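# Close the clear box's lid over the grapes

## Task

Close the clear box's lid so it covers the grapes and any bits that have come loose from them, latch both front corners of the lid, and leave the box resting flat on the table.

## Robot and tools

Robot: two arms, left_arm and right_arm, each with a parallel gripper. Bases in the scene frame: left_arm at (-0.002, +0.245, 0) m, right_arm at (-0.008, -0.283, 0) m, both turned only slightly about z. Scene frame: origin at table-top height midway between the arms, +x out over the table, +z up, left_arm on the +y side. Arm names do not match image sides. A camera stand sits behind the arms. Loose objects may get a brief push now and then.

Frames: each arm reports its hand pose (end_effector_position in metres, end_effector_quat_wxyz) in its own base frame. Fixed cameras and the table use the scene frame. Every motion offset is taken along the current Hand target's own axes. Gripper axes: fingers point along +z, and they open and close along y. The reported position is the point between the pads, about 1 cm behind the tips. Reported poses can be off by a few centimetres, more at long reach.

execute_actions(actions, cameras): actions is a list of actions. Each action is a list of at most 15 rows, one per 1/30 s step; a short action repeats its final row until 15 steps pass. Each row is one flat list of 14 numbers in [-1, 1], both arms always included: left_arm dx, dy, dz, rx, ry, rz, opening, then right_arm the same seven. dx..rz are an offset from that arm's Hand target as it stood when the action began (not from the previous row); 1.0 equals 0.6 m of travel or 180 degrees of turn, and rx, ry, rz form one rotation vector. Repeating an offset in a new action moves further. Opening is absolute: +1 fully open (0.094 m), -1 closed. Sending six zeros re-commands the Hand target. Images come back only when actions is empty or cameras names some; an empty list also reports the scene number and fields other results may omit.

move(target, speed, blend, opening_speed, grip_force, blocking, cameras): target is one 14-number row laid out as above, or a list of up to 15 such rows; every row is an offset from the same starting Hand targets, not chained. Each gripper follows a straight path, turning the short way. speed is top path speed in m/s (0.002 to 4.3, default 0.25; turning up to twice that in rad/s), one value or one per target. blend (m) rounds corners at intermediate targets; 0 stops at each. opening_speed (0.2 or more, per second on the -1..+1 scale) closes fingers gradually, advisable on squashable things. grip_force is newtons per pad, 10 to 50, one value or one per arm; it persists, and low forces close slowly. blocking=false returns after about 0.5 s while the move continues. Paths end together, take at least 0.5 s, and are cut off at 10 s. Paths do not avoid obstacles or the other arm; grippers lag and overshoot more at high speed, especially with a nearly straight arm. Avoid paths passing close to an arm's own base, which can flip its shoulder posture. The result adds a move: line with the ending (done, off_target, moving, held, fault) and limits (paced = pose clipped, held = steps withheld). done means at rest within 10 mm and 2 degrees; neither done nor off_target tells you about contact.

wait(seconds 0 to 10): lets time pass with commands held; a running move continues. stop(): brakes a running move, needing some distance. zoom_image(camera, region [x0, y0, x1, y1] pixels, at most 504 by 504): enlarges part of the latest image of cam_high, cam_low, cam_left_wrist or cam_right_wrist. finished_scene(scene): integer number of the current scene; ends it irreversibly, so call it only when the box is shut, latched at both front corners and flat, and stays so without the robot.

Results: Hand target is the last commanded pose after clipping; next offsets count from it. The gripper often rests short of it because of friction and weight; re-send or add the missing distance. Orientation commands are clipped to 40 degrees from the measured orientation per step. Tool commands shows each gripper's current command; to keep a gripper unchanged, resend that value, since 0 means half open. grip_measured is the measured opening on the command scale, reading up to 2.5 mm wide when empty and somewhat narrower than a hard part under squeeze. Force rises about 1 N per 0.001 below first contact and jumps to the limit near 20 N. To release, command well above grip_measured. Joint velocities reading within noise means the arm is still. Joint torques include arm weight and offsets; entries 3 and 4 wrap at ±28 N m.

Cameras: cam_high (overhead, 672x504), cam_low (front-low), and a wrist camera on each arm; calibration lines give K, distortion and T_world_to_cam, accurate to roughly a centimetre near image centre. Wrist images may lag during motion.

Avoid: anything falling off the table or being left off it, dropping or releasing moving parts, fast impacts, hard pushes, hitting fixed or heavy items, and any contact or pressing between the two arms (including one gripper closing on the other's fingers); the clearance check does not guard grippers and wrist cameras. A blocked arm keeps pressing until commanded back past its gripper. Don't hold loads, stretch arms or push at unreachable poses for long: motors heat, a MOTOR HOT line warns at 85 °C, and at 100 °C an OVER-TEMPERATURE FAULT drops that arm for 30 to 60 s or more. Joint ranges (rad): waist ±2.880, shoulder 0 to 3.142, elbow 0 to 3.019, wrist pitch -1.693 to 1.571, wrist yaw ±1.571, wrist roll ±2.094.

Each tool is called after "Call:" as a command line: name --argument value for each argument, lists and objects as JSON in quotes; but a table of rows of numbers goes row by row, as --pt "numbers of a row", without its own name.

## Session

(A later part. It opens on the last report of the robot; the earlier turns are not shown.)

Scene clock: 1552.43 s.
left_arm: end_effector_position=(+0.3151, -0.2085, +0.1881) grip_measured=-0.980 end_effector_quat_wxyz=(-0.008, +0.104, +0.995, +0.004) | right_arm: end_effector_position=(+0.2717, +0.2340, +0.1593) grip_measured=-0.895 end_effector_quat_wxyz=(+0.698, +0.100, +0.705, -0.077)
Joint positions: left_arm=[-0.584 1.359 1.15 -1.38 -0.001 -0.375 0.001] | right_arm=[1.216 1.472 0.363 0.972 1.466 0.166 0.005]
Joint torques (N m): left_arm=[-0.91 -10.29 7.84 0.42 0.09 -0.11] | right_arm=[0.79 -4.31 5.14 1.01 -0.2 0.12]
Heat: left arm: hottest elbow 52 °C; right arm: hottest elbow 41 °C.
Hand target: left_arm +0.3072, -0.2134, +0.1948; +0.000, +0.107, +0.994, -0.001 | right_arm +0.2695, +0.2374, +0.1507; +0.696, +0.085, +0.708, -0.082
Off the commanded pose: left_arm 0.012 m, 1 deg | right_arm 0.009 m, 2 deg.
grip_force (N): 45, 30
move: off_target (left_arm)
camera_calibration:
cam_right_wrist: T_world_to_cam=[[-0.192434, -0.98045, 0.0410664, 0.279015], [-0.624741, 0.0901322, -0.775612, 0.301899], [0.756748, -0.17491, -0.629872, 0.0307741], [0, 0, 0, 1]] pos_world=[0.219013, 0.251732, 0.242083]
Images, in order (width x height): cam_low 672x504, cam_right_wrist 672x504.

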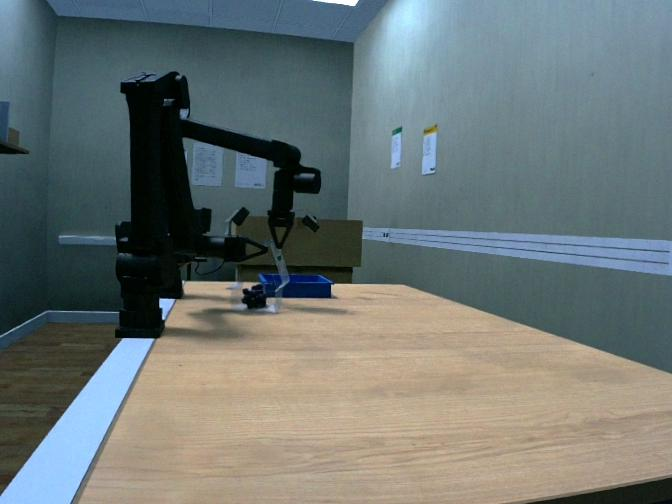

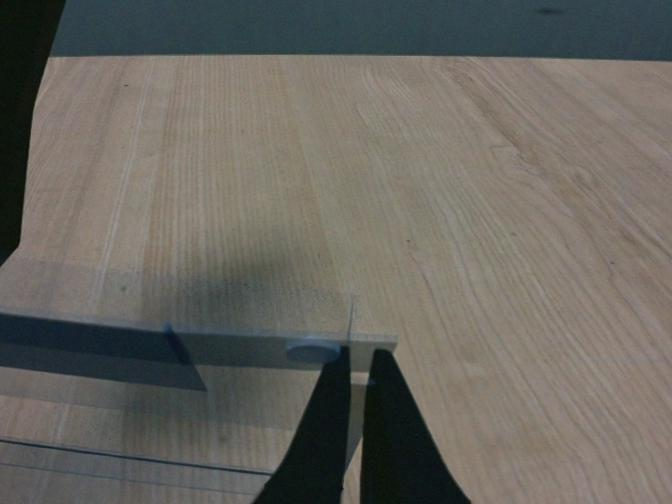

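Call:
move --pt "0 0 0 0 0 0 -1 0 0 0 0 0 0 -0.55" --pt "0 0 0 0 0 0 -1 0 0 -0.058 -0.05 0 0 -0.55" --pt "0 0 0 0 0 0 -1 -0.0827 -0.1165 -0.059 -0.08 0 0 -0.55" --speed 0.08 --blend '[0, 0.005, 0]' --opening_speed 0.4 --cameras '["all"]'

Call:
zoom_image --camera "cam_low" --region '[200, 220, 340, 320]'

Scene clock: 1571.47 s.
left_arm: end_effector_position=(+0.3119, -0.2091, +0.1865) grip_measured=-0.980 end_effector_quat_wxyz=(-0.009, +0.106, +0.994, +0.006) | right_arm: end_effector_position=(+0.2190, +0.1746, +0.1944) grip_measured=-0.552 end_effector_quat_wxyz=(+0.700, -0.011, +0.714, -0.003)
Joint positions: left_arm=[-0.59 1.356 1.144 -1.38 -0.001 -0.377 0.001] | right_arm=[1.318 0.841 0.11 0.658 1.306 0.05 0.021]
Joint torques (N m): left_arm=[-0.5 -10.05 8.31 0.39 0.1 -0.12] | right_arm=[0.09 -1.44 9.09 0.85 -0.16 0.23]
Heat: left arm: hottest elbow 51 °C; right arm: hottest elbow 41 °C.
Hand target: left_arm +0.3071, -0.2135, +0.1947; +0.000, +0.107, +0.994, -0.001 | right_arm +0.2195, +0.1774, +0.2007; +0.701, -0.003, +0.713, +0.007
Off the commanded pose: left_arm 0.010 m, 1 deg | right_arm 0.007 m, 2 deg.
grip_force (N): 45, 30
move: done
camera_calibration:
cam_left_wrist: T_world_to_cam=[[-0.0959315, -0.994972, -0.0287697, -0.174614], [-0.742079, 0.0522253, 0.668275, 0.139311], [-0.663412, 0.085458, -0.743358, 0.459073], [0, 0, 0, 1]] pos_world=[0.391184, -0.220243, 0.243134]
cam_right_wrist: T_world_to_cam=[[0.0691912, -0.99351, 0.0902848, 0.144681], [-0.62978, -0.113689, -0.768409, 0.336814], [0.773686, -0.00369243, -0.633558, 0.049517], [0, 0, 0, 1]] pos_world=[0.163797, 0.182217, 0.27712]

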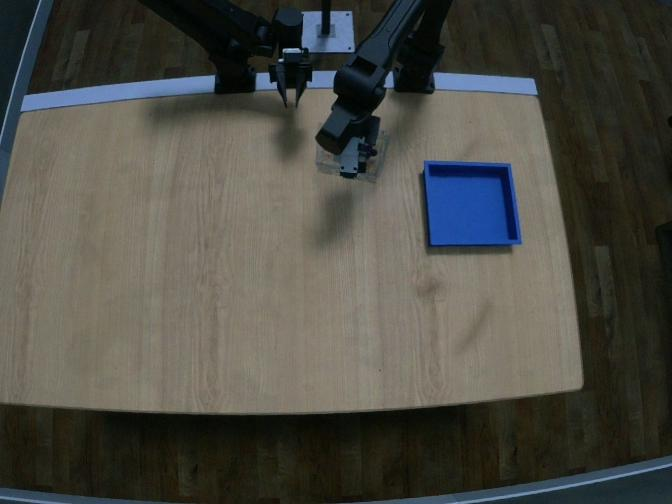

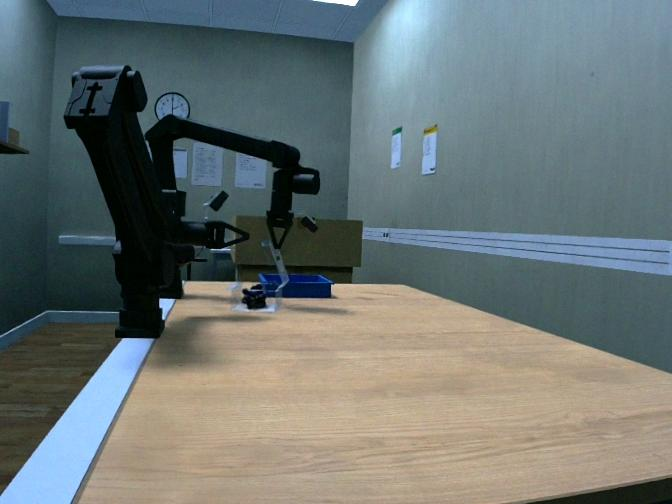

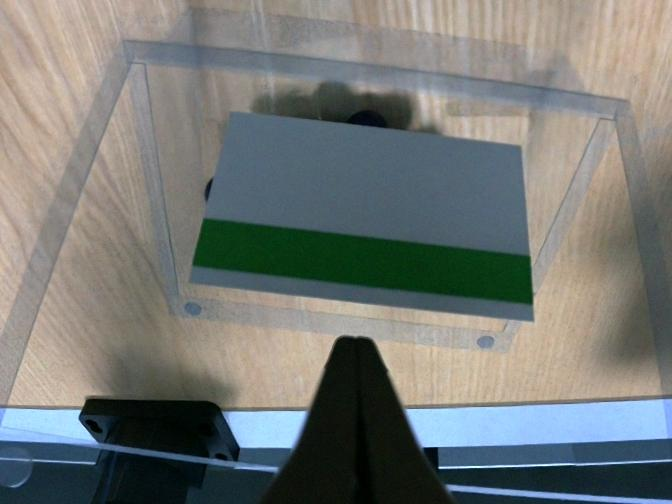

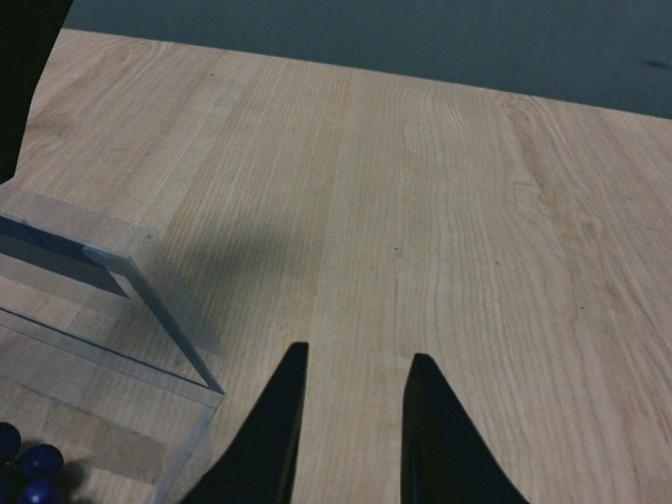

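Scaled by 3.600.

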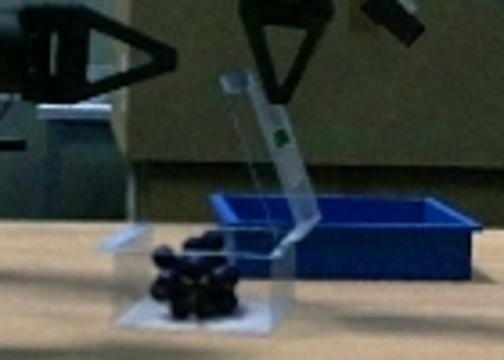

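Call:
move --target '[0.046, -0.0007, 0.0195, 0, 0, 0, -1, 0, 0, 0, 0, 0, 0, -0.55]' --speed 0.05 --cameras '["cam_left_wrist", "cam_low", "cam_right_wrist"]'

Call:
zoom_image --camera "cam_low" --region '[200, 220, 340, 320]'

Scene clock: 1591.43 s.
left_arm: end_effector_position=(+0.2827, -0.2028, +0.1762) grip_measured=-0.980 end_effector_quat_wxyz=(-0.013, +0.107, +0.994, +0.008) | right_arm: end_effector_position=(+0.2190, +0.1746, +0.1944) grip_measured=-0.552 end_effector_quat_wxyz=(+0.700, -0.011, +0.714, -0.003)
Joint positions: left_arm=[-0.621 1.295 1.059 -1.365 0 -0.407 0.001] | right_arm=[1.318 0.841 0.11 0.658 1.306 0.05 0.021]
Joint torques (N m): left_arm=[-0.5 -9.05 8.18 0.84 0.08 -0.09] | right_arm=[-0.03 -1.44 9.07 0.91 -0.16 0.22]
Heat: left arm: hottest elbow 50 °C; right arm: hottest elbow 42 °C.
Hand target: left_arm +0.2801, -0.2080, +0.1830; +0.000, +0.107, +0.994, -0.001 | right_arm +0.2195, +0.1774, +0.2007; +0.702, -0.003, +0.712, +0.007
Off the commanded pose: left_arm 0.009 m, 2 deg | right_arm 0.007 m, 1 deg.
grip_force (N): 45, 30
move: done
camera_calibration:
cam_left_wrist: T_world_to_cam=[[-0.0968891, -0.994754, -0.0328315, -0.170385], [-0.737427, 0.0495934, 0.673604, 0.121424], [-0.668442, 0.0894758, -0.738363, 0.432878], [0, 0, 0, 1]] pos_world=[0.362387, -0.214245, 0.232235]
cam_right_wrist: T_world_to_cam=[[0.0692109, -0.993534, 0.0899984, 0.144762], [-0.629776, -0.11348, -0.768443, 0.336784], [0.773688, -0.00349412, -0.633558, 0.0494802], [0, 0, 0, 1]] pos_world=[0.163797, 0.182217, 0.27712]
Images, in order (width x height): cam_low 672x504, cam_left_wrist 672x504, cam_right_wrist 672x504.

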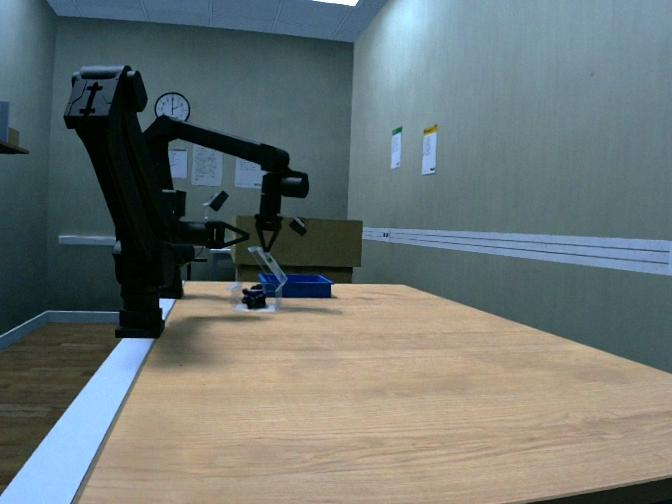

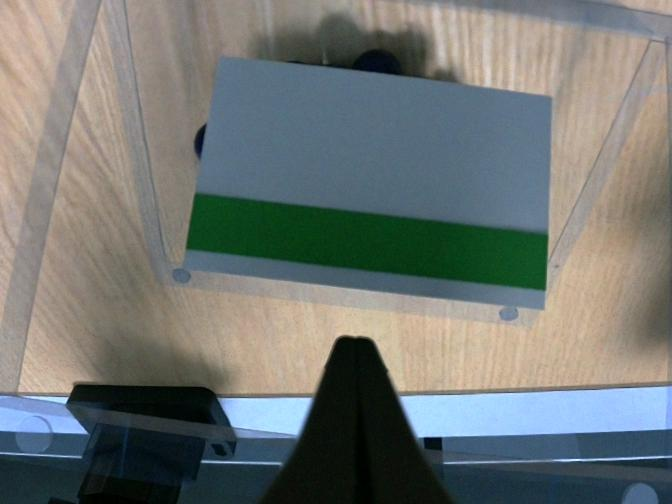

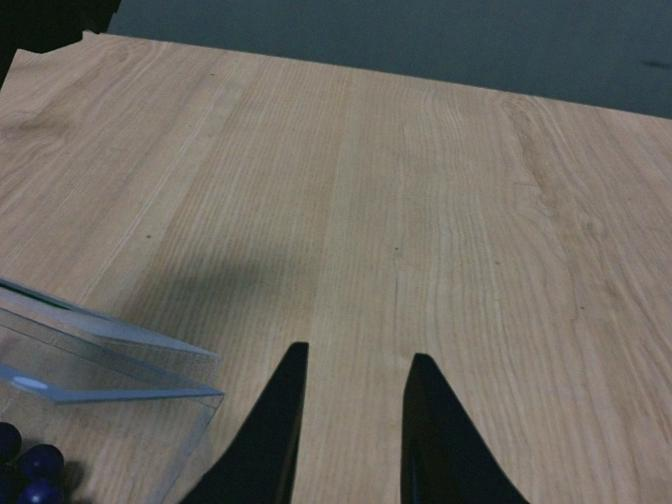

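Scaled by 3.600.

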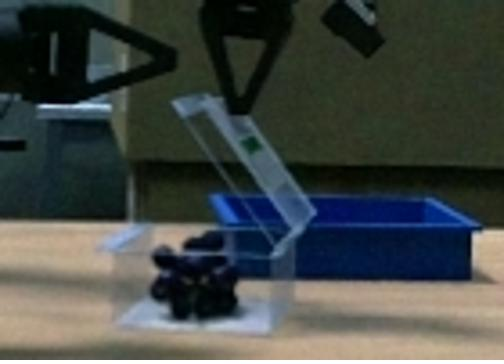

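Call:
move --pt "0.0503 -0.0007 0.0417 0 0 0 -1 0 0 0 0 0 0 -0.55" --pt "0.0798 -0.002 0.0817 0 0 0 -1 0 0 0 0 0 0 -0.55" --speed 0.05 --blend '[0.01, 0]' --cameras '["cam_left_wrist", "cam_low", "cam_right_wrist"]'

Call:
zoom_image --camera "cam_low" --region '[200, 220, 340, 320]'

Scene clock: 1607.63 s.
left_arm: end_effector_position=(+0.2347, -0.1937, +0.1288) grip_measured=-0.980 end_effector_quat_wxyz=(-0.012, +0.107, +0.994, +0.008) | right_arm: end_effector_position=(+0.2190, +0.1746, +0.1944) grip_measured=-0.552 end_effector_quat_wxyz=(+0.700, -0.011, +0.714, -0.003)
Joint positions: left_arm=[-0.689 1.214 0.859 -1.245 0 -0.475 0.001] | right_arm=[1.318 0.841 0.11 0.658 1.306 0.05 0.021]
Joint torques (N m): left_arm=[-0.5 -7.53 7.87 0.76 0.07 -0.12] | right_arm=[0.21 -1.49 9.09 0.95 -0.16 0.22]
Heat: left arm: hottest elbow 49 °C; right arm: hottest elbow 42 °C.
Hand target: left_arm +0.2332, -0.1990, +0.1340; +0.000, +0.107, +0.994, -0.001 | right_arm +0.2195, +0.1774, +0.2007; +0.702, -0.003, +0.712, +0.007
Off the commanded pose: left_arm 0.008 m, 2 deg | right_arm 0.007 m, 1 deg.
grip_force (N): 45, 30
move: done
camera_calibration:
cam_left_wrist: T_world_to_cam=[[-0.0968444, -0.994737, -0.0334549, -0.167448], [-0.739273, 0.0493863, 0.671593, 0.118133], [-0.666406, 0.0897723, -0.740165, 0.364746], [0, 0, 0, 1]] pos_world=[0.314186, -0.205145, 0.185033]
cam_right_wrist: T_world_to_cam=[[0.0692109, -0.993534, 0.0899984, 0.144762], [-0.629776, -0.11348, -0.768443, 0.336784], [0.773688, -0.00349412, -0.633558, 0.0494802], [0, 0, 0, 1]] pos_world=[0.163797, 0.182217, 0.27712]
Images, in order (width x height): cam_low 672x504, cam_left_wrist 672x504, cam_right_wrist 672x504.

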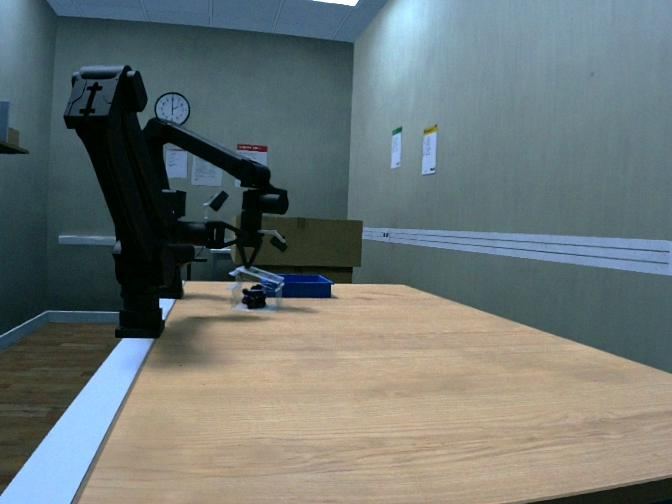

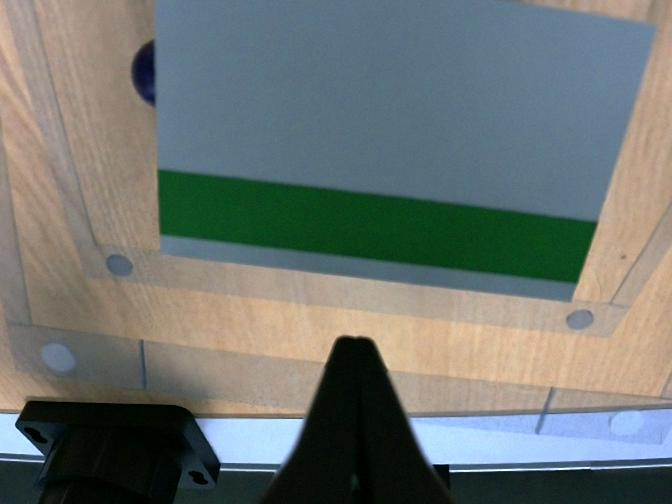

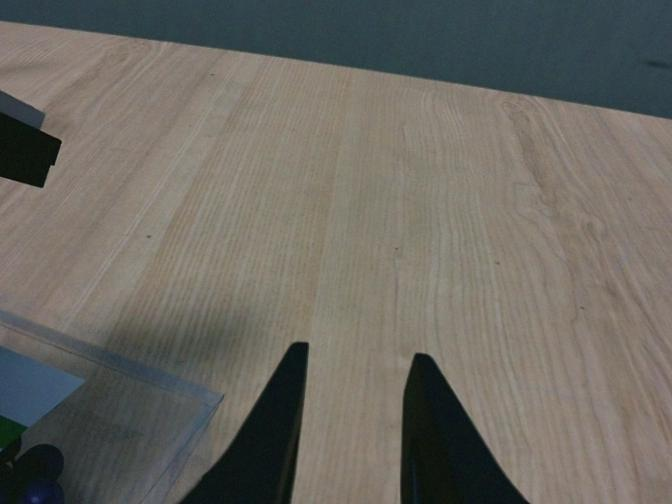

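Scaled by 3.600.

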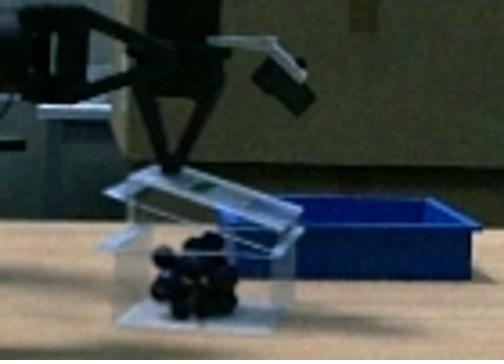

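Call:
move --target '[0.0187, -0.0005, 0.06, 0, 0, 0, -1, 0, 0, 0, 0, 0, 0, -0.55]' --speed 0.04 --cameras '["cam_left_wrist", "cam_low"]'

Call:
zoom_image --camera "cam_low" --region '[200, 220, 340, 320]'

Scene clock: 1618.33 s.
left_arm: end_effector_position=(+0.2244, -0.1920, +0.0990) grip_measured=-0.980 end_effector_quat_wxyz=(-0.006, +0.106, +0.994, +0.004) | right_arm: end_effector_position=(+0.2190, +0.1746, +0.1944) grip_measured=-0.552 end_effector_quat_wxyz=(+0.700, -0.011, +0.714, -0.003)
Joint positions: left_arm=[-0.707 1.213 0.775 -1.146 0 -0.494 0.001] | right_arm=[1.318 0.841 0.11 0.658 1.306 0.05 0.021]
Joint torques (N m): left_arm=[-0.56 -5.89 7.17 1.17 0.06 -0.2] | right_arm=[0.21 -1.44 9.1 0.92 -0.17 0.23]
Heat: left arm: hottest elbow 49 °C; right arm: hottest elbow 43 °C.
Hand target: left_arm +0.2222, -0.1971, +0.0980; +0.001, +0.107, +0.994, -0.001 | right_arm +0.2195, +0.1774, +0.2007; +0.702, -0.003, +0.712, +0.007
Off the commanded pose: left_arm 0.005 m, 1 deg | right_arm 0.007 m, 1 deg.
grip_force (N): 45, 30
move: done
camera_calibration:
cam_left_wrist: T_world_to_cam=[[-0.0953471, -0.995115, -0.0256014, -0.169033], [-0.746893, 0.0545141, 0.662706, 0.134045], [-0.658073, 0.0823086, -0.748442, 0.333215], [0, 0, 0, 1]] pos_world=[0.30328, -0.202941, 0.156232]
Images, in order (width x height): cam_low 672x504, cam_left_wrist 672x504.

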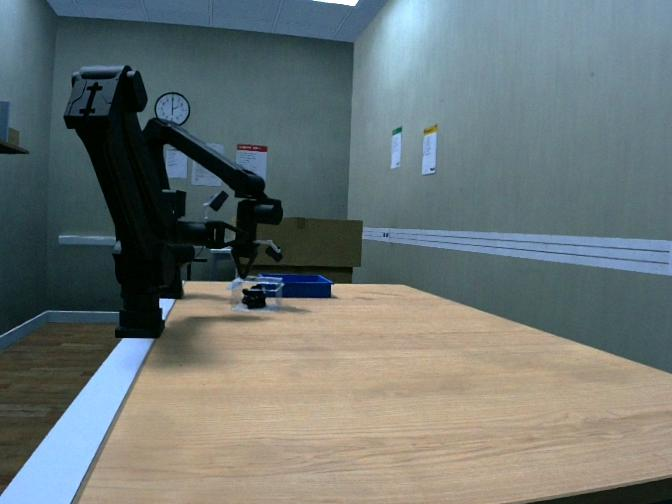

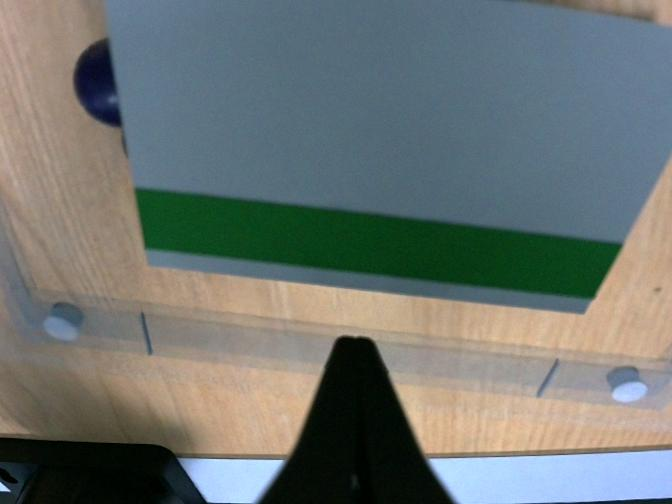

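Scaled by 3.600.

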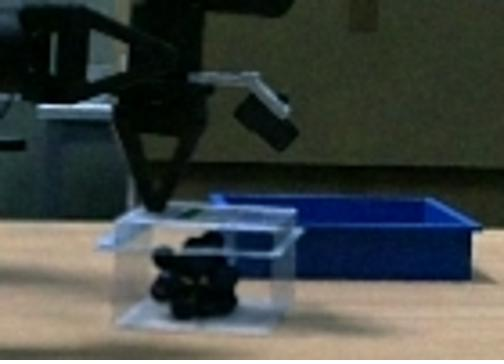

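Call:
move --target '[0, 0, 0.012, 0, 0, -0.333, -1, 0, 0, 0, 0, 0, 0, -1]' --speed 0.15 --cameras '["cam_left_wrist", "cam_low", "cam_right_wrist"]'

Call:
zoom_image --camera "cam_low" --region '[200, 220, 340, 320]'

Scene clock: 1672.07 s.
left_arm: end_effector_position=(+0.2264, -0.1945, +0.0968) grip_measured=-0.980 end_effector_quat_wxyz=(+0.000, -0.404, +0.915, -0.002) | right_arm: end_effector_position=(+0.2190, +0.1746, +0.1944) grip_measured=-0.988 end_effector_quat_wxyz=(+0.700, -0.011, +0.714, -0.003)
Joint positions: left_arm=[-0.708 1.213 0.769 -1.123 0.001 -1.54 0.001] | right_arm=[1.318 0.841 0.11 0.658 1.306 0.05 0.001]
Joint torques (N m): left_arm=[-0.5 -5.25 6.58 1.14 -0.04 -0.13] | right_arm=[0.15 -1.44 9.03 0.94 -0.16 0.22]
Heat: left arm: hottest elbow 47 °C; right arm: hottest elbow 43 °C.
Hand target: left_arm +0.2222, -0.1970, +0.0908; +0.000, -0.404, +0.915, -0.001 | right_arm +0.2195, +0.1773, +0.2007; +0.702, -0.003, +0.712, +0.007
Off the commanded pose: left_arm 0.008 m, 0 deg | right_arm 0.007 m, 1 deg.
grip_force (N): 45, 30
move: done
camera_calibration:
cam_left_wrist: T_world_to_cam=[[0.812886, -0.582245, -0.0144261, -0.297755], [-0.431929, -0.619272, 0.655698, -0.0646739], [-0.39071, -0.526777, -0.754885, 0.154756], [0, 0, 0, 1]] pos_world=[0.274572, -0.131895, 0.154934]
cam_right_wrist: T_world_to_cam=[[0.0692109, -0.993534, 0.0899984, 0.144762], [-0.629776, -0.11348, -0.768443, 0.336784], [0.773688, -0.00349412, -0.633558, 0.0494802], [0, 0, 0, 1]] pos_world=[0.163797, 0.182217, 0.27712]
Images, in order (width x height): cam_low 672x504, cam_left_wrist 672x504, cam_right_wrist 672x504.

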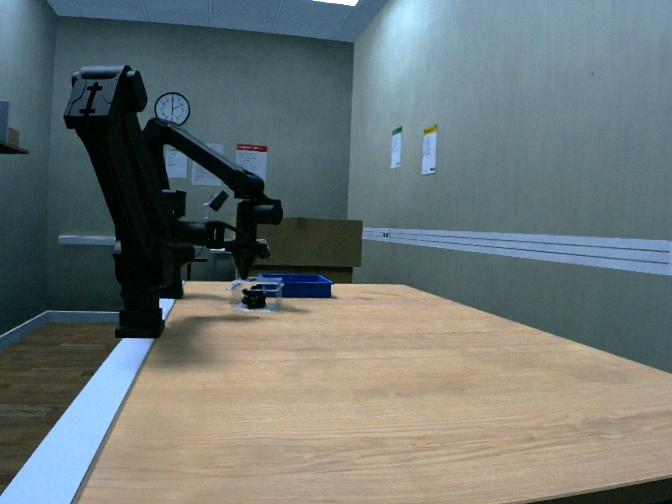

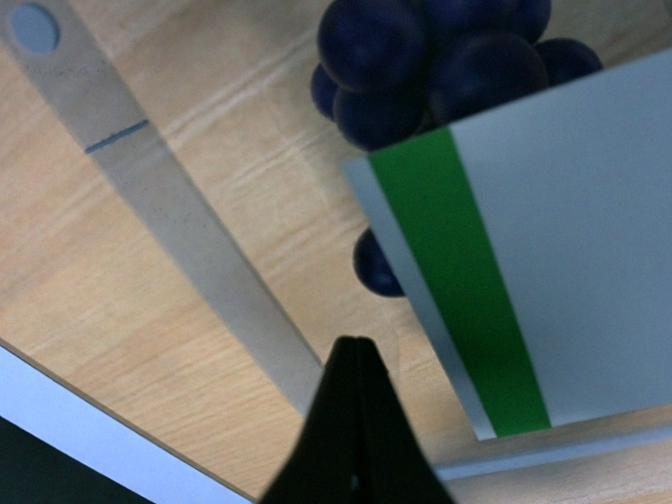

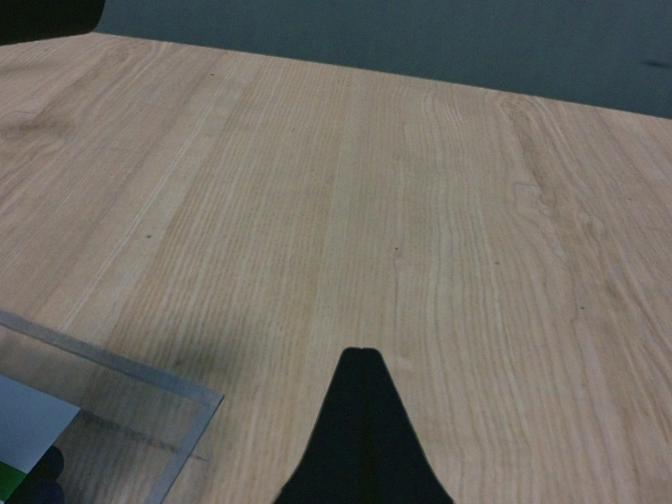

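Scaled by 3.600.

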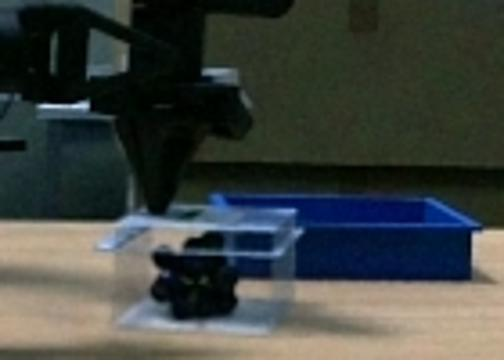

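Call:
move --target '[0, 0, 0, 0, 0, 0, -1, 0.128, 0.0885, -0.0928, -0.2604, 0.2049, -0.0987, -1]' --speed 0.12 --cameras '["cam_right_wrist", "cam_low", "cam_high"]'

Scene clock: 1697.03 s.
left_arm: end_effector_position=(+0.2264, -0.1945, +0.0968) grip_measured=-0.980 end_effector_quat_wxyz=(+0.000, -0.404, +0.915, -0.002) | right_arm: end_effector_position=(+0.1507, +0.2186, +0.0944) grip_measured=-0.988 end_effector_quat_wxyz=(+0.365, -0.389, +0.828, +0.171)
Joint positions: left_arm=[-0.708 1.213 0.769 -1.123 0.001 -1.54 0.001] | right_arm=[1.053 0.472 0.205 -0.481 0.129 0.118 0.001]
Joint torques (N m): left_arm=[-0.5 -5.25 6.58 1.14 -0.05 -0.13] | right_arm=[-1.14 1.79 15.65 0.98 -0.16 0.02]
Heat: left arm: hottest elbow 47 °C; right arm: hottest elbow 45 °C.
Hand target: left_arm +0.2222, -0.1970, +0.0908; +0.000, -0.404, +0.915, -0.001 | right_arm +0.1620, +0.2302, +0.1253; +0.383, -0.383, +0.821, +0.179
Off the commanded pose: left_arm 0.008 m, 0 deg | right_arm 0.035 m, 2 deg.
grip_force (N): 45, 30
move: off_target (right_arm)
camera_calibration:
cam_right_wrist: T_world_to_cam=[[0.823991, -0.56638, 0.0158682, 0.00196191], [-0.556956, -0.814791, -0.160985, 0.306882], [0.104108, 0.123812, -0.986829, 0.145498], [0, 0, 0, 1]] pos_world=[0.154156, 0.233142, 0.192954]
Images, in order (width x height): cam_high 672x504, cam_low 672x504, cam_right_wrist 672x504.

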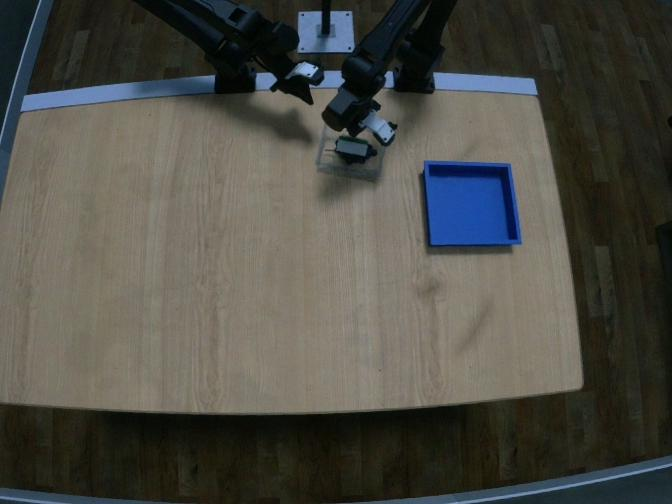

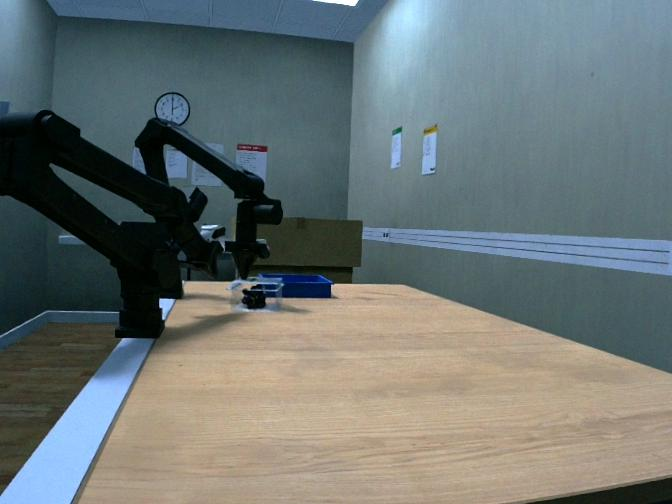

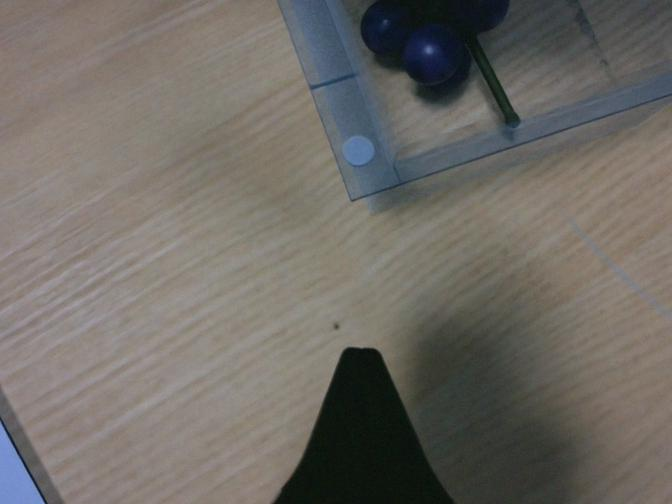

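Call:
move --target '[0, 0, 0, 0, 0, 0, -1, -0.0445, 0.0068, 0.085, 0, 0, 0, -1]' --speed 0.08 --cameras '["cam_right_wrist", "cam_low"]'

Call:
zoom_image --camera "cam_low" --region '[200, 220, 340, 320]'

Scene clock: 1713.13 s.
left_arm: end_effector_position=(+0.2264, -0.1945, +0.0968) grip_measured=-0.980 end_effector_quat_wxyz=(+0.000, -0.404, +0.915, -0.002) | right_arm: end_effector_position=(+0.1772, +0.2560, +0.0840) grip_measured=-0.988 end_effector_quat_wxyz=(+0.356, -0.392, +0.832, +0.166)
Joint positions: left_arm=[-0.708 1.213 0.769 -1.123 0.001 -1.54 0.001] | right_arm=[1.028 0.786 0.263 -0.246 0.109 0.101 0.001]
Joint torques (N m): left_arm=[-0.5 -5.25 6.58 1.13 -0.04 -0.12] | right_arm=[-1.08 -0.44 14.39 1.92 -0.17 0.01]
Heat: left arm: hottest elbow 47 °C; right arm: hottest elbow 50 °C.
Hand target: left_arm +0.2222, -0.1970, +0.0908; +0.000, -0.404, +0.915, -0.001 | right_arm +0.1950, +0.2759, +0.1128; +0.383, -0.383, +0.822, +0.179
Off the commanded pose: left_arm 0.008 m, 0 deg | right_arm 0.039 m, 4 deg.
grip_force (N): 45, 30
move: off_target (right_arm)
camera_calibration:
cam_right_wrist: T_world_to_cam=[[0.824492, -0.565643, 0.0161675, 0.00121852], [-0.558375, -0.817869, -0.138952, 0.349678], [0.0918202, 0.105537, -0.990167, 0.135089], [0, 0, 0, 1]] pos_world=[0.181843, 0.272423, 0.18233]
Images, in order (width x height): cam_low 672x504, cam_right_wrist 672x504.

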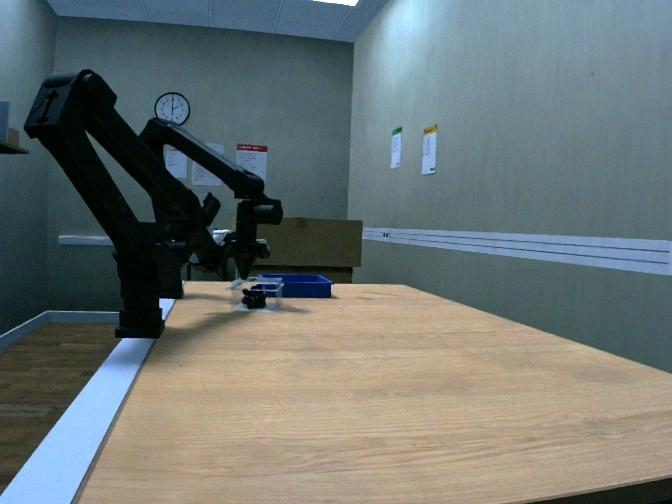

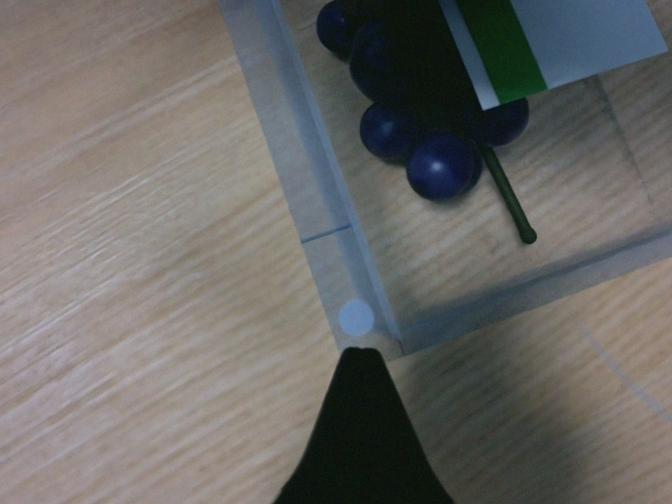

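Scaled by 3.600.

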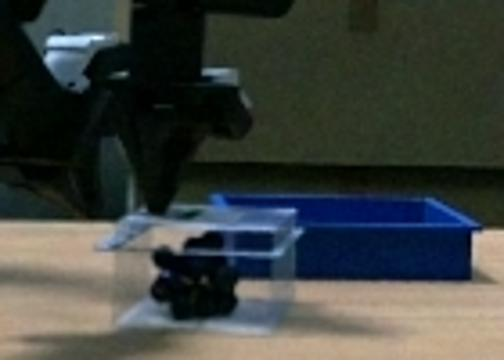

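Call:
move --target '[0, 0, 0, 0, 0, 0, -1, 0.0123, 0.001, 0.032, 0, 0, 0, -1]' --speed 0.05 --cameras '["cam_right_wrist", "cam_low"]'

Call:
zoom_image --camera "cam_low" --region '[200, 220, 340, 320]'

Scene clock: 1722.43 s.
left_arm: end_effector_position=(+0.2264, -0.1945, +0.0968) grip_measured=-0.980 end_effector_quat_wxyz=(+0.000, -0.404, +0.915, -0.002) | right_arm: end_effector_position=(+0.1793, +0.2594, +0.0826) grip_measured=-0.988 end_effector_quat_wxyz=(+0.359, -0.391, +0.831, +0.167)
Joint positions: left_arm=[-0.708 1.213 0.769 -1.123 0.001 -1.54 0.001] | right_arm=[1.028 0.809 0.263 -0.217 0.109 0.1 0.001]
Joint torques (N m): left_arm=[-0.5 -5.25 6.58 1.14 -0.04 -0.12] | right_arm=[-0.03 -2.08 9.35 0.99 -0.08 0.12]
Heat: left arm: hottest elbow 46 °C; right arm: hottest elbow 49 °C.
Hand target: left_arm +0.2222, -0.1970, +0.0908; +0.000, -0.404, +0.915, -0.001 | right_arm +0.1790, +0.2589, +0.0844; +0.360, -0.391, +0.830, +0.168 (not the last commanded pose)
Off the commanded pose: left_arm 0.008 m, 0 deg | right_arm 0.035 m, 3 deg.
grip_force (N): 45, 30
move: held (right_arm; a check stopped the path); limits=held
pose unreachable (right arm): on one or more control steps of this call, first in action 0 (counted from 0), this arm could not follow its commanded pose, so it was not sent that pose on those steps. It may still have moved: this result reports where it is.
cause: moving toward the commanded pose would bring a part of the arm too close to another arm (this arm's wrist camera and the left arm's wrist (the part past joint 5), at the place that arm is still heading or pushing toward).
camera_calibration:
cam_right_wrist: T_world_to_cam=[[0.824607, -0.565478, 0.0160947, 0.00142665], [-0.55762, -0.817284, -0.145283, 0.353658], [0.0953081, 0.110826, -0.989259, 0.130986], [0, 0, 0, 1]] pos_world=[0.183546, 0.275329, 0.180937]
Images, in order (width x height): cam_low 672x504, cam_right_wrist 672x504.

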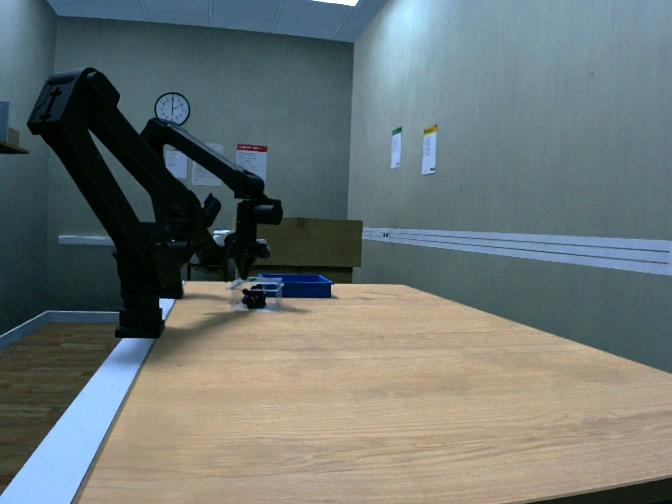

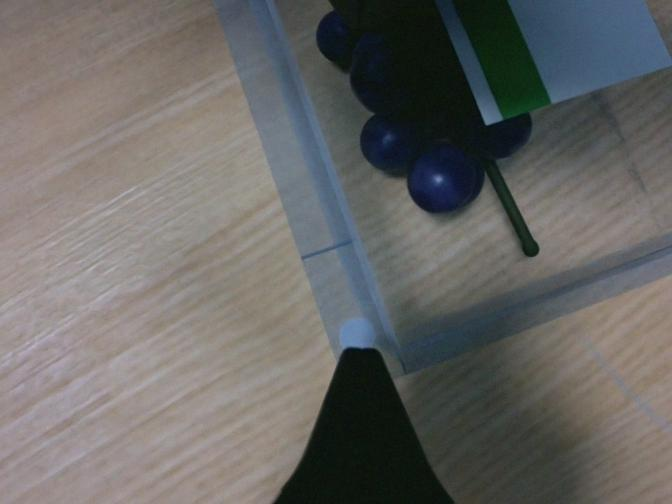

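Scaled by 3.600.

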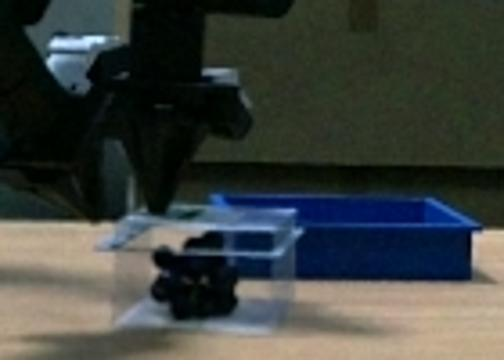

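Call:
move --target '[0, 0, 0, 0, 0, 0, -1, -0.0128, 0, -0.0107, 0, 0, 0.5, -1]' --speed 0.15 --cameras '["cam_right_wrist", "cam_low"]'

Scene clock: 1747.17 s.
left_arm: end_effector_position=(+0.2264, -0.1945, +0.0968) grip_measured=-0.980 end_effector_quat_wxyz=(+0.000, -0.404, +0.915, -0.002) | right_arm: end_effector_position=(+0.1755, +0.2538, +0.0817) grip_measured=-0.988 end_effector_quat_wxyz=(+0.134, +0.306, +0.870, +0.362)
Joint positions: left_arm=[-0.708 1.213 0.769 -1.123 0.001 -1.54 0.001] | right_arm=[1.028 0.784 0.263 -0.263 0.107 1.66 0.001]
Joint torques (N m): left_arm=[-0.5 -5.25 6.6 1.13 -0.04 -0.12] | right_arm=[0.15 -2.2 11 0.92 0.06 0.12]
Heat: left arm: hottest elbow 46 °C; right arm: hottest elbow 46 °C.
Hand target: left_arm +0.2222, -0.1970, +0.0908; +0.000, -0.404, +0.915, -0.001 | right_arm +0.1793, +0.2593, +0.0944; +0.136, +0.310, +0.863, +0.374
Off the commanded pose: left_arm 0.008 m, 0 deg | right_arm 0.014 m, 2 deg.
grip_force (N): 45, 30
move: off_target (right_arm)
camera_calibration:
cam_right_wrist: T_world_to_cam=[[-0.352668, -0.56222, -0.74802, 0.269608], [-0.927647, 0.105096, 0.358364, 0.136482], [-0.122866, 0.820282, -0.558606, -0.0458591], [0, 0, 0, 1]] pos_world=[0.216055, 0.174853, 0.127145]
Images, in order (width x height): cam_low 672x504, cam_right_wrist 672x504.

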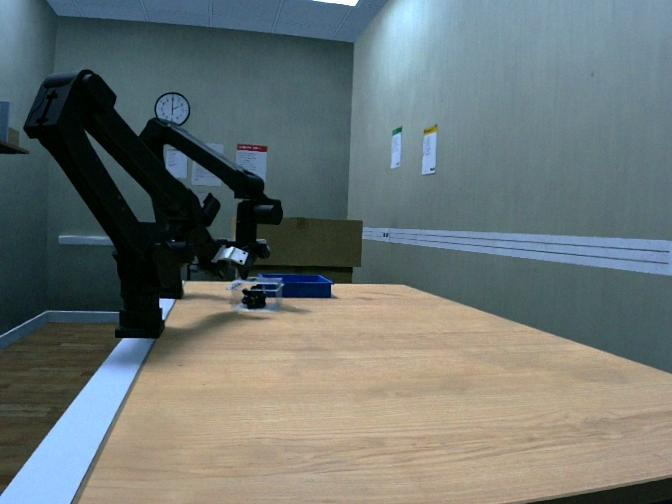

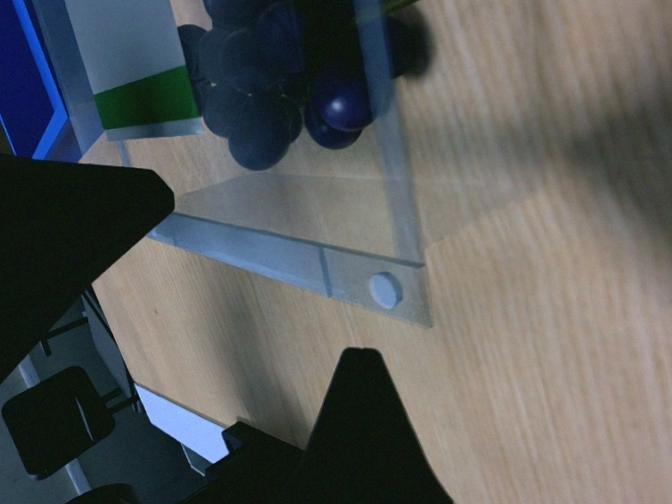

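Call:
move --target '[0, 0, 0, 0, 0, 0, -1, 0.0008, -0.0033, 0.0258, 0, 0, 0, -1]' --speed 0.05 --cameras '["cam_right_wrist"]'

Scene clock: 1767.40 s.
left_arm: end_effector_position=(+0.2264, -0.1945, +0.0968) grip_measured=-0.980 end_effector_quat_wxyz=(+0.000, -0.404, +0.915, -0.002) | right_arm: end_effector_position=(+0.1796, +0.2606, +0.0753) grip_measured=-0.988 end_effector_quat_wxyz=(+0.134, +0.306, +0.869, +0.364)
Joint positions: left_arm=[-0.708 1.213 0.769 -1.123 0.001 -1.54 0.001] | right_arm=[1.028 0.844 0.263 -0.199 0.107 1.661 0.001]
Joint torques (N m): left_arm=[-0.5 -5.25 6.6 1.14 -0.04 -0.12] | right_arm=[-0.32 -0.62 10.22 1.84 -0.08 0.11]
Heat: left arm: hottest elbow 46 °C; right arm: hottest elbow 46 °C.
Hand target: left_arm +0.2222, -0.1970, +0.0908; +0.000, -0.404, +0.915, -0.001 | right_arm +0.1853, +0.2673, +0.0824; +0.136, +0.310, +0.863, +0.374
Off the commanded pose: left_arm 0.008 m, 0 deg | right_arm 0.011 m, 1 deg.
grip_force (N): 45, 30
move: off_target (right_arm)
camera_calibration:
cam_right_wrist: T_world_to_cam=[[-0.352077, -0.55976, -0.75014, 0.269532], [-0.928017, 0.10451, 0.357578, 0.142137], [-0.121761, 0.822038, -0.556262, -0.0553978], [0, 0, 0, 1]] pos_world=[0.220057, 0.181558, 0.120546]
Images, in order (width x height): cam_right_wrist 672x504.

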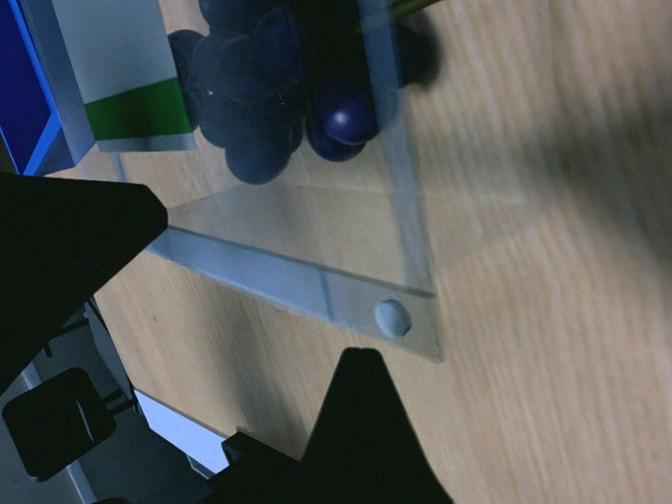

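Call:
move --target '[0, 0, 0, 0, 0, 0, -1, -0.0008, -0.0167, 0.021, 0, 0, 0, -1]' --speed 0.03 --cameras '["cam_right_wrist", "cam_low"]'

Call:
zoom_image --camera "cam_right_wrist" --region '[280, 220, 500, 400]'

Scene clock: 1775.63 s.
left_arm: end_effector_position=(+0.2264, -0.1945, +0.0968) grip_measured=-0.980 end_effector_quat_wxyz=(+0.000, -0.404, +0.915, -0.002) | right_arm: end_effector_position=(+0.1840, +0.2698, +0.0688) grip_measured=-0.988 end_effector_quat_wxyz=(+0.134, +0.305, +0.866, +0.373)
Joint positions: left_arm=[-0.708 1.213 0.769 -1.123 0.001 -1.54 0.001] | right_arm=[1.028 0.913 0.258 -0.106 0.101 1.661 0.001]
Joint torques (N m): left_arm=[-0.44 -5.25 6.57 1.14 -0.04 -0.12] | right_arm=[-0.62 -0.91 8.14 1.84 0.03 0.1]
Heat: left arm: hottest elbow 46 °C; right arm: hottest elbow 46 °C.
Hand target: left_arm +0.2222, -0.1970, +0.0908; +0.000, -0.404, +0.915, -0.001 | right_arm +0.1871, +0.2687, +0.0663; +0.135, +0.310, +0.864, +0.374
Off the commanded pose: left_arm 0.008 m, 0 deg | right_arm 0.004 m, 1 deg.
grip_force (N): 45, 30
move: done
camera_calibration:
cam_right_wrist: T_world_to_cam=[[-0.344689, -0.546814, -0.763009, 0.267427], [-0.930822, 0.0938999, 0.353205, 0.151228], [-0.121491, 0.831972, -0.541353, -0.0697862], [0, 0, 0, 1]] pos_world=[0.224467, 0.190093, 0.112856]
Images, in order (width x height): cam_low 672x504, cam_right_wrist 672x504.

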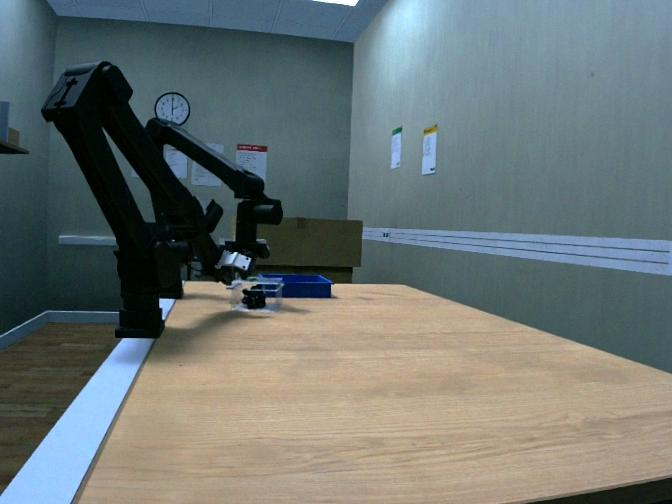

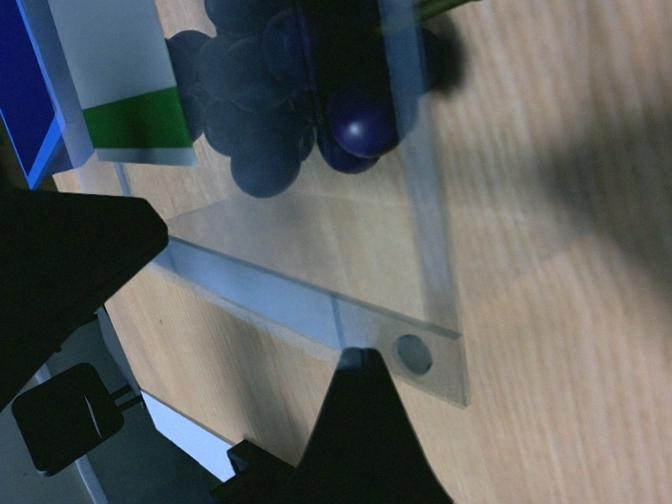

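Scaled by 2.291.

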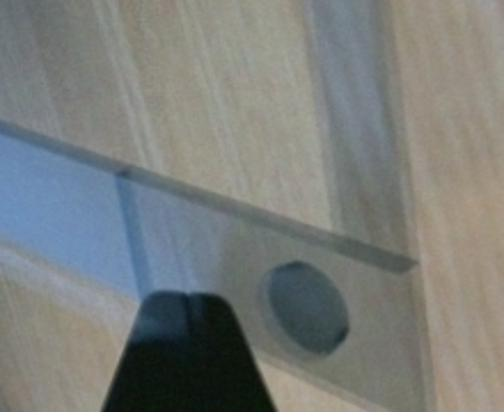

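Call:
move --target '[0, 0, 0, 0, 0, 0, -1, -0.0093, -0.0083, -0.0105, 0, 0, 0, -1]' --speed 0.04 --cameras '["cam_right_wrist"]'

Call:
zoom_image --camera "cam_right_wrist" --region '[280, 220, 500, 400]'

Scene clock: 1786.30 s.
left_arm: end_effector_position=(+0.2264, -0.1945, +0.0968) grip_measured=-0.980 end_effector_quat_wxyz=(+0.000, -0.404, +0.915, -0.002) | right_arm: end_effector_position=(+0.1824, +0.2635, +0.0655) grip_measured=-0.988 end_effector_quat_wxyz=(+0.130, +0.307, +0.865, +0.374)
Joint positions: left_arm=[-0.708 1.213 0.769 -1.123 0.001 -1.54 0.001] | right_arm=[1.014 0.894 0.241 -0.107 0.086 1.659 0.001]
Joint torques (N m): left_arm=[-0.5 -5.19 6.58 1.14 -0.04 -0.12] | right_arm=[-1.85 -2.84 8.35 1.09 -0.02 -0.05]
Heat: left arm: hottest elbow 46 °C; right arm: hottest elbow 45 °C.
Hand target: left_arm +0.2222, -0.1970, +0.0908; +0.000, -0.404, +0.915, -0.001 | right_arm +0.1864, +0.2590, +0.0670; +0.136, +0.310, +0.864, +0.374
Off the commanded pose: left_arm 0.008 m, 0 deg | right_arm 0.006 m, 1 deg.
grip_force (N): 45, 30
move: done
camera_calibration:
cam_right_wrist: T_world_to_cam=[[-0.351949, -0.542468, -0.762798, 0.26095], [-0.9278, 0.09442, 0.360932, 0.15038], [-0.123771, 0.834753, -0.536533, -0.0671355], [0, 0, 0, 1]] pos_world=[0.223054, 0.1834, 0.108755]
Images, in order (width x height): cam_right_wrist 672x504.

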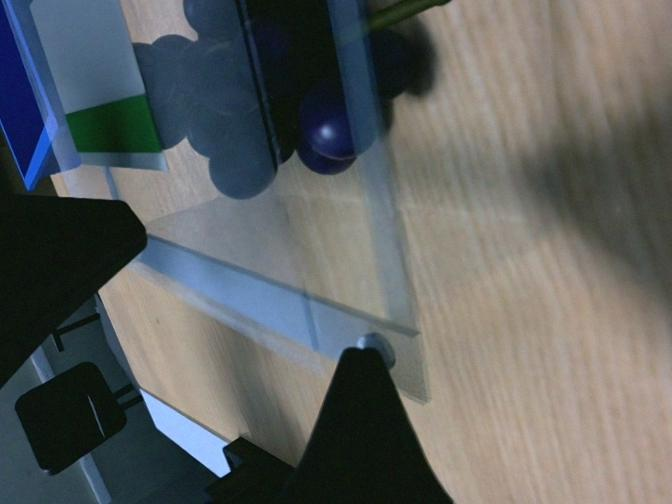

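Scaled by 2.291.

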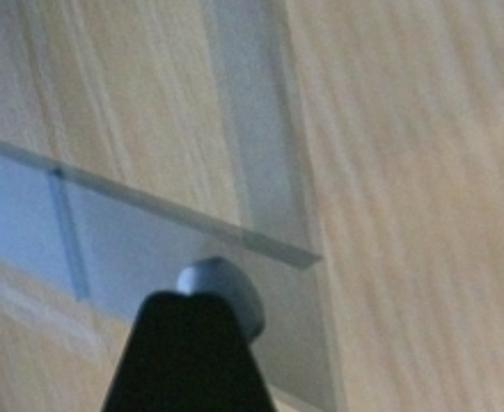

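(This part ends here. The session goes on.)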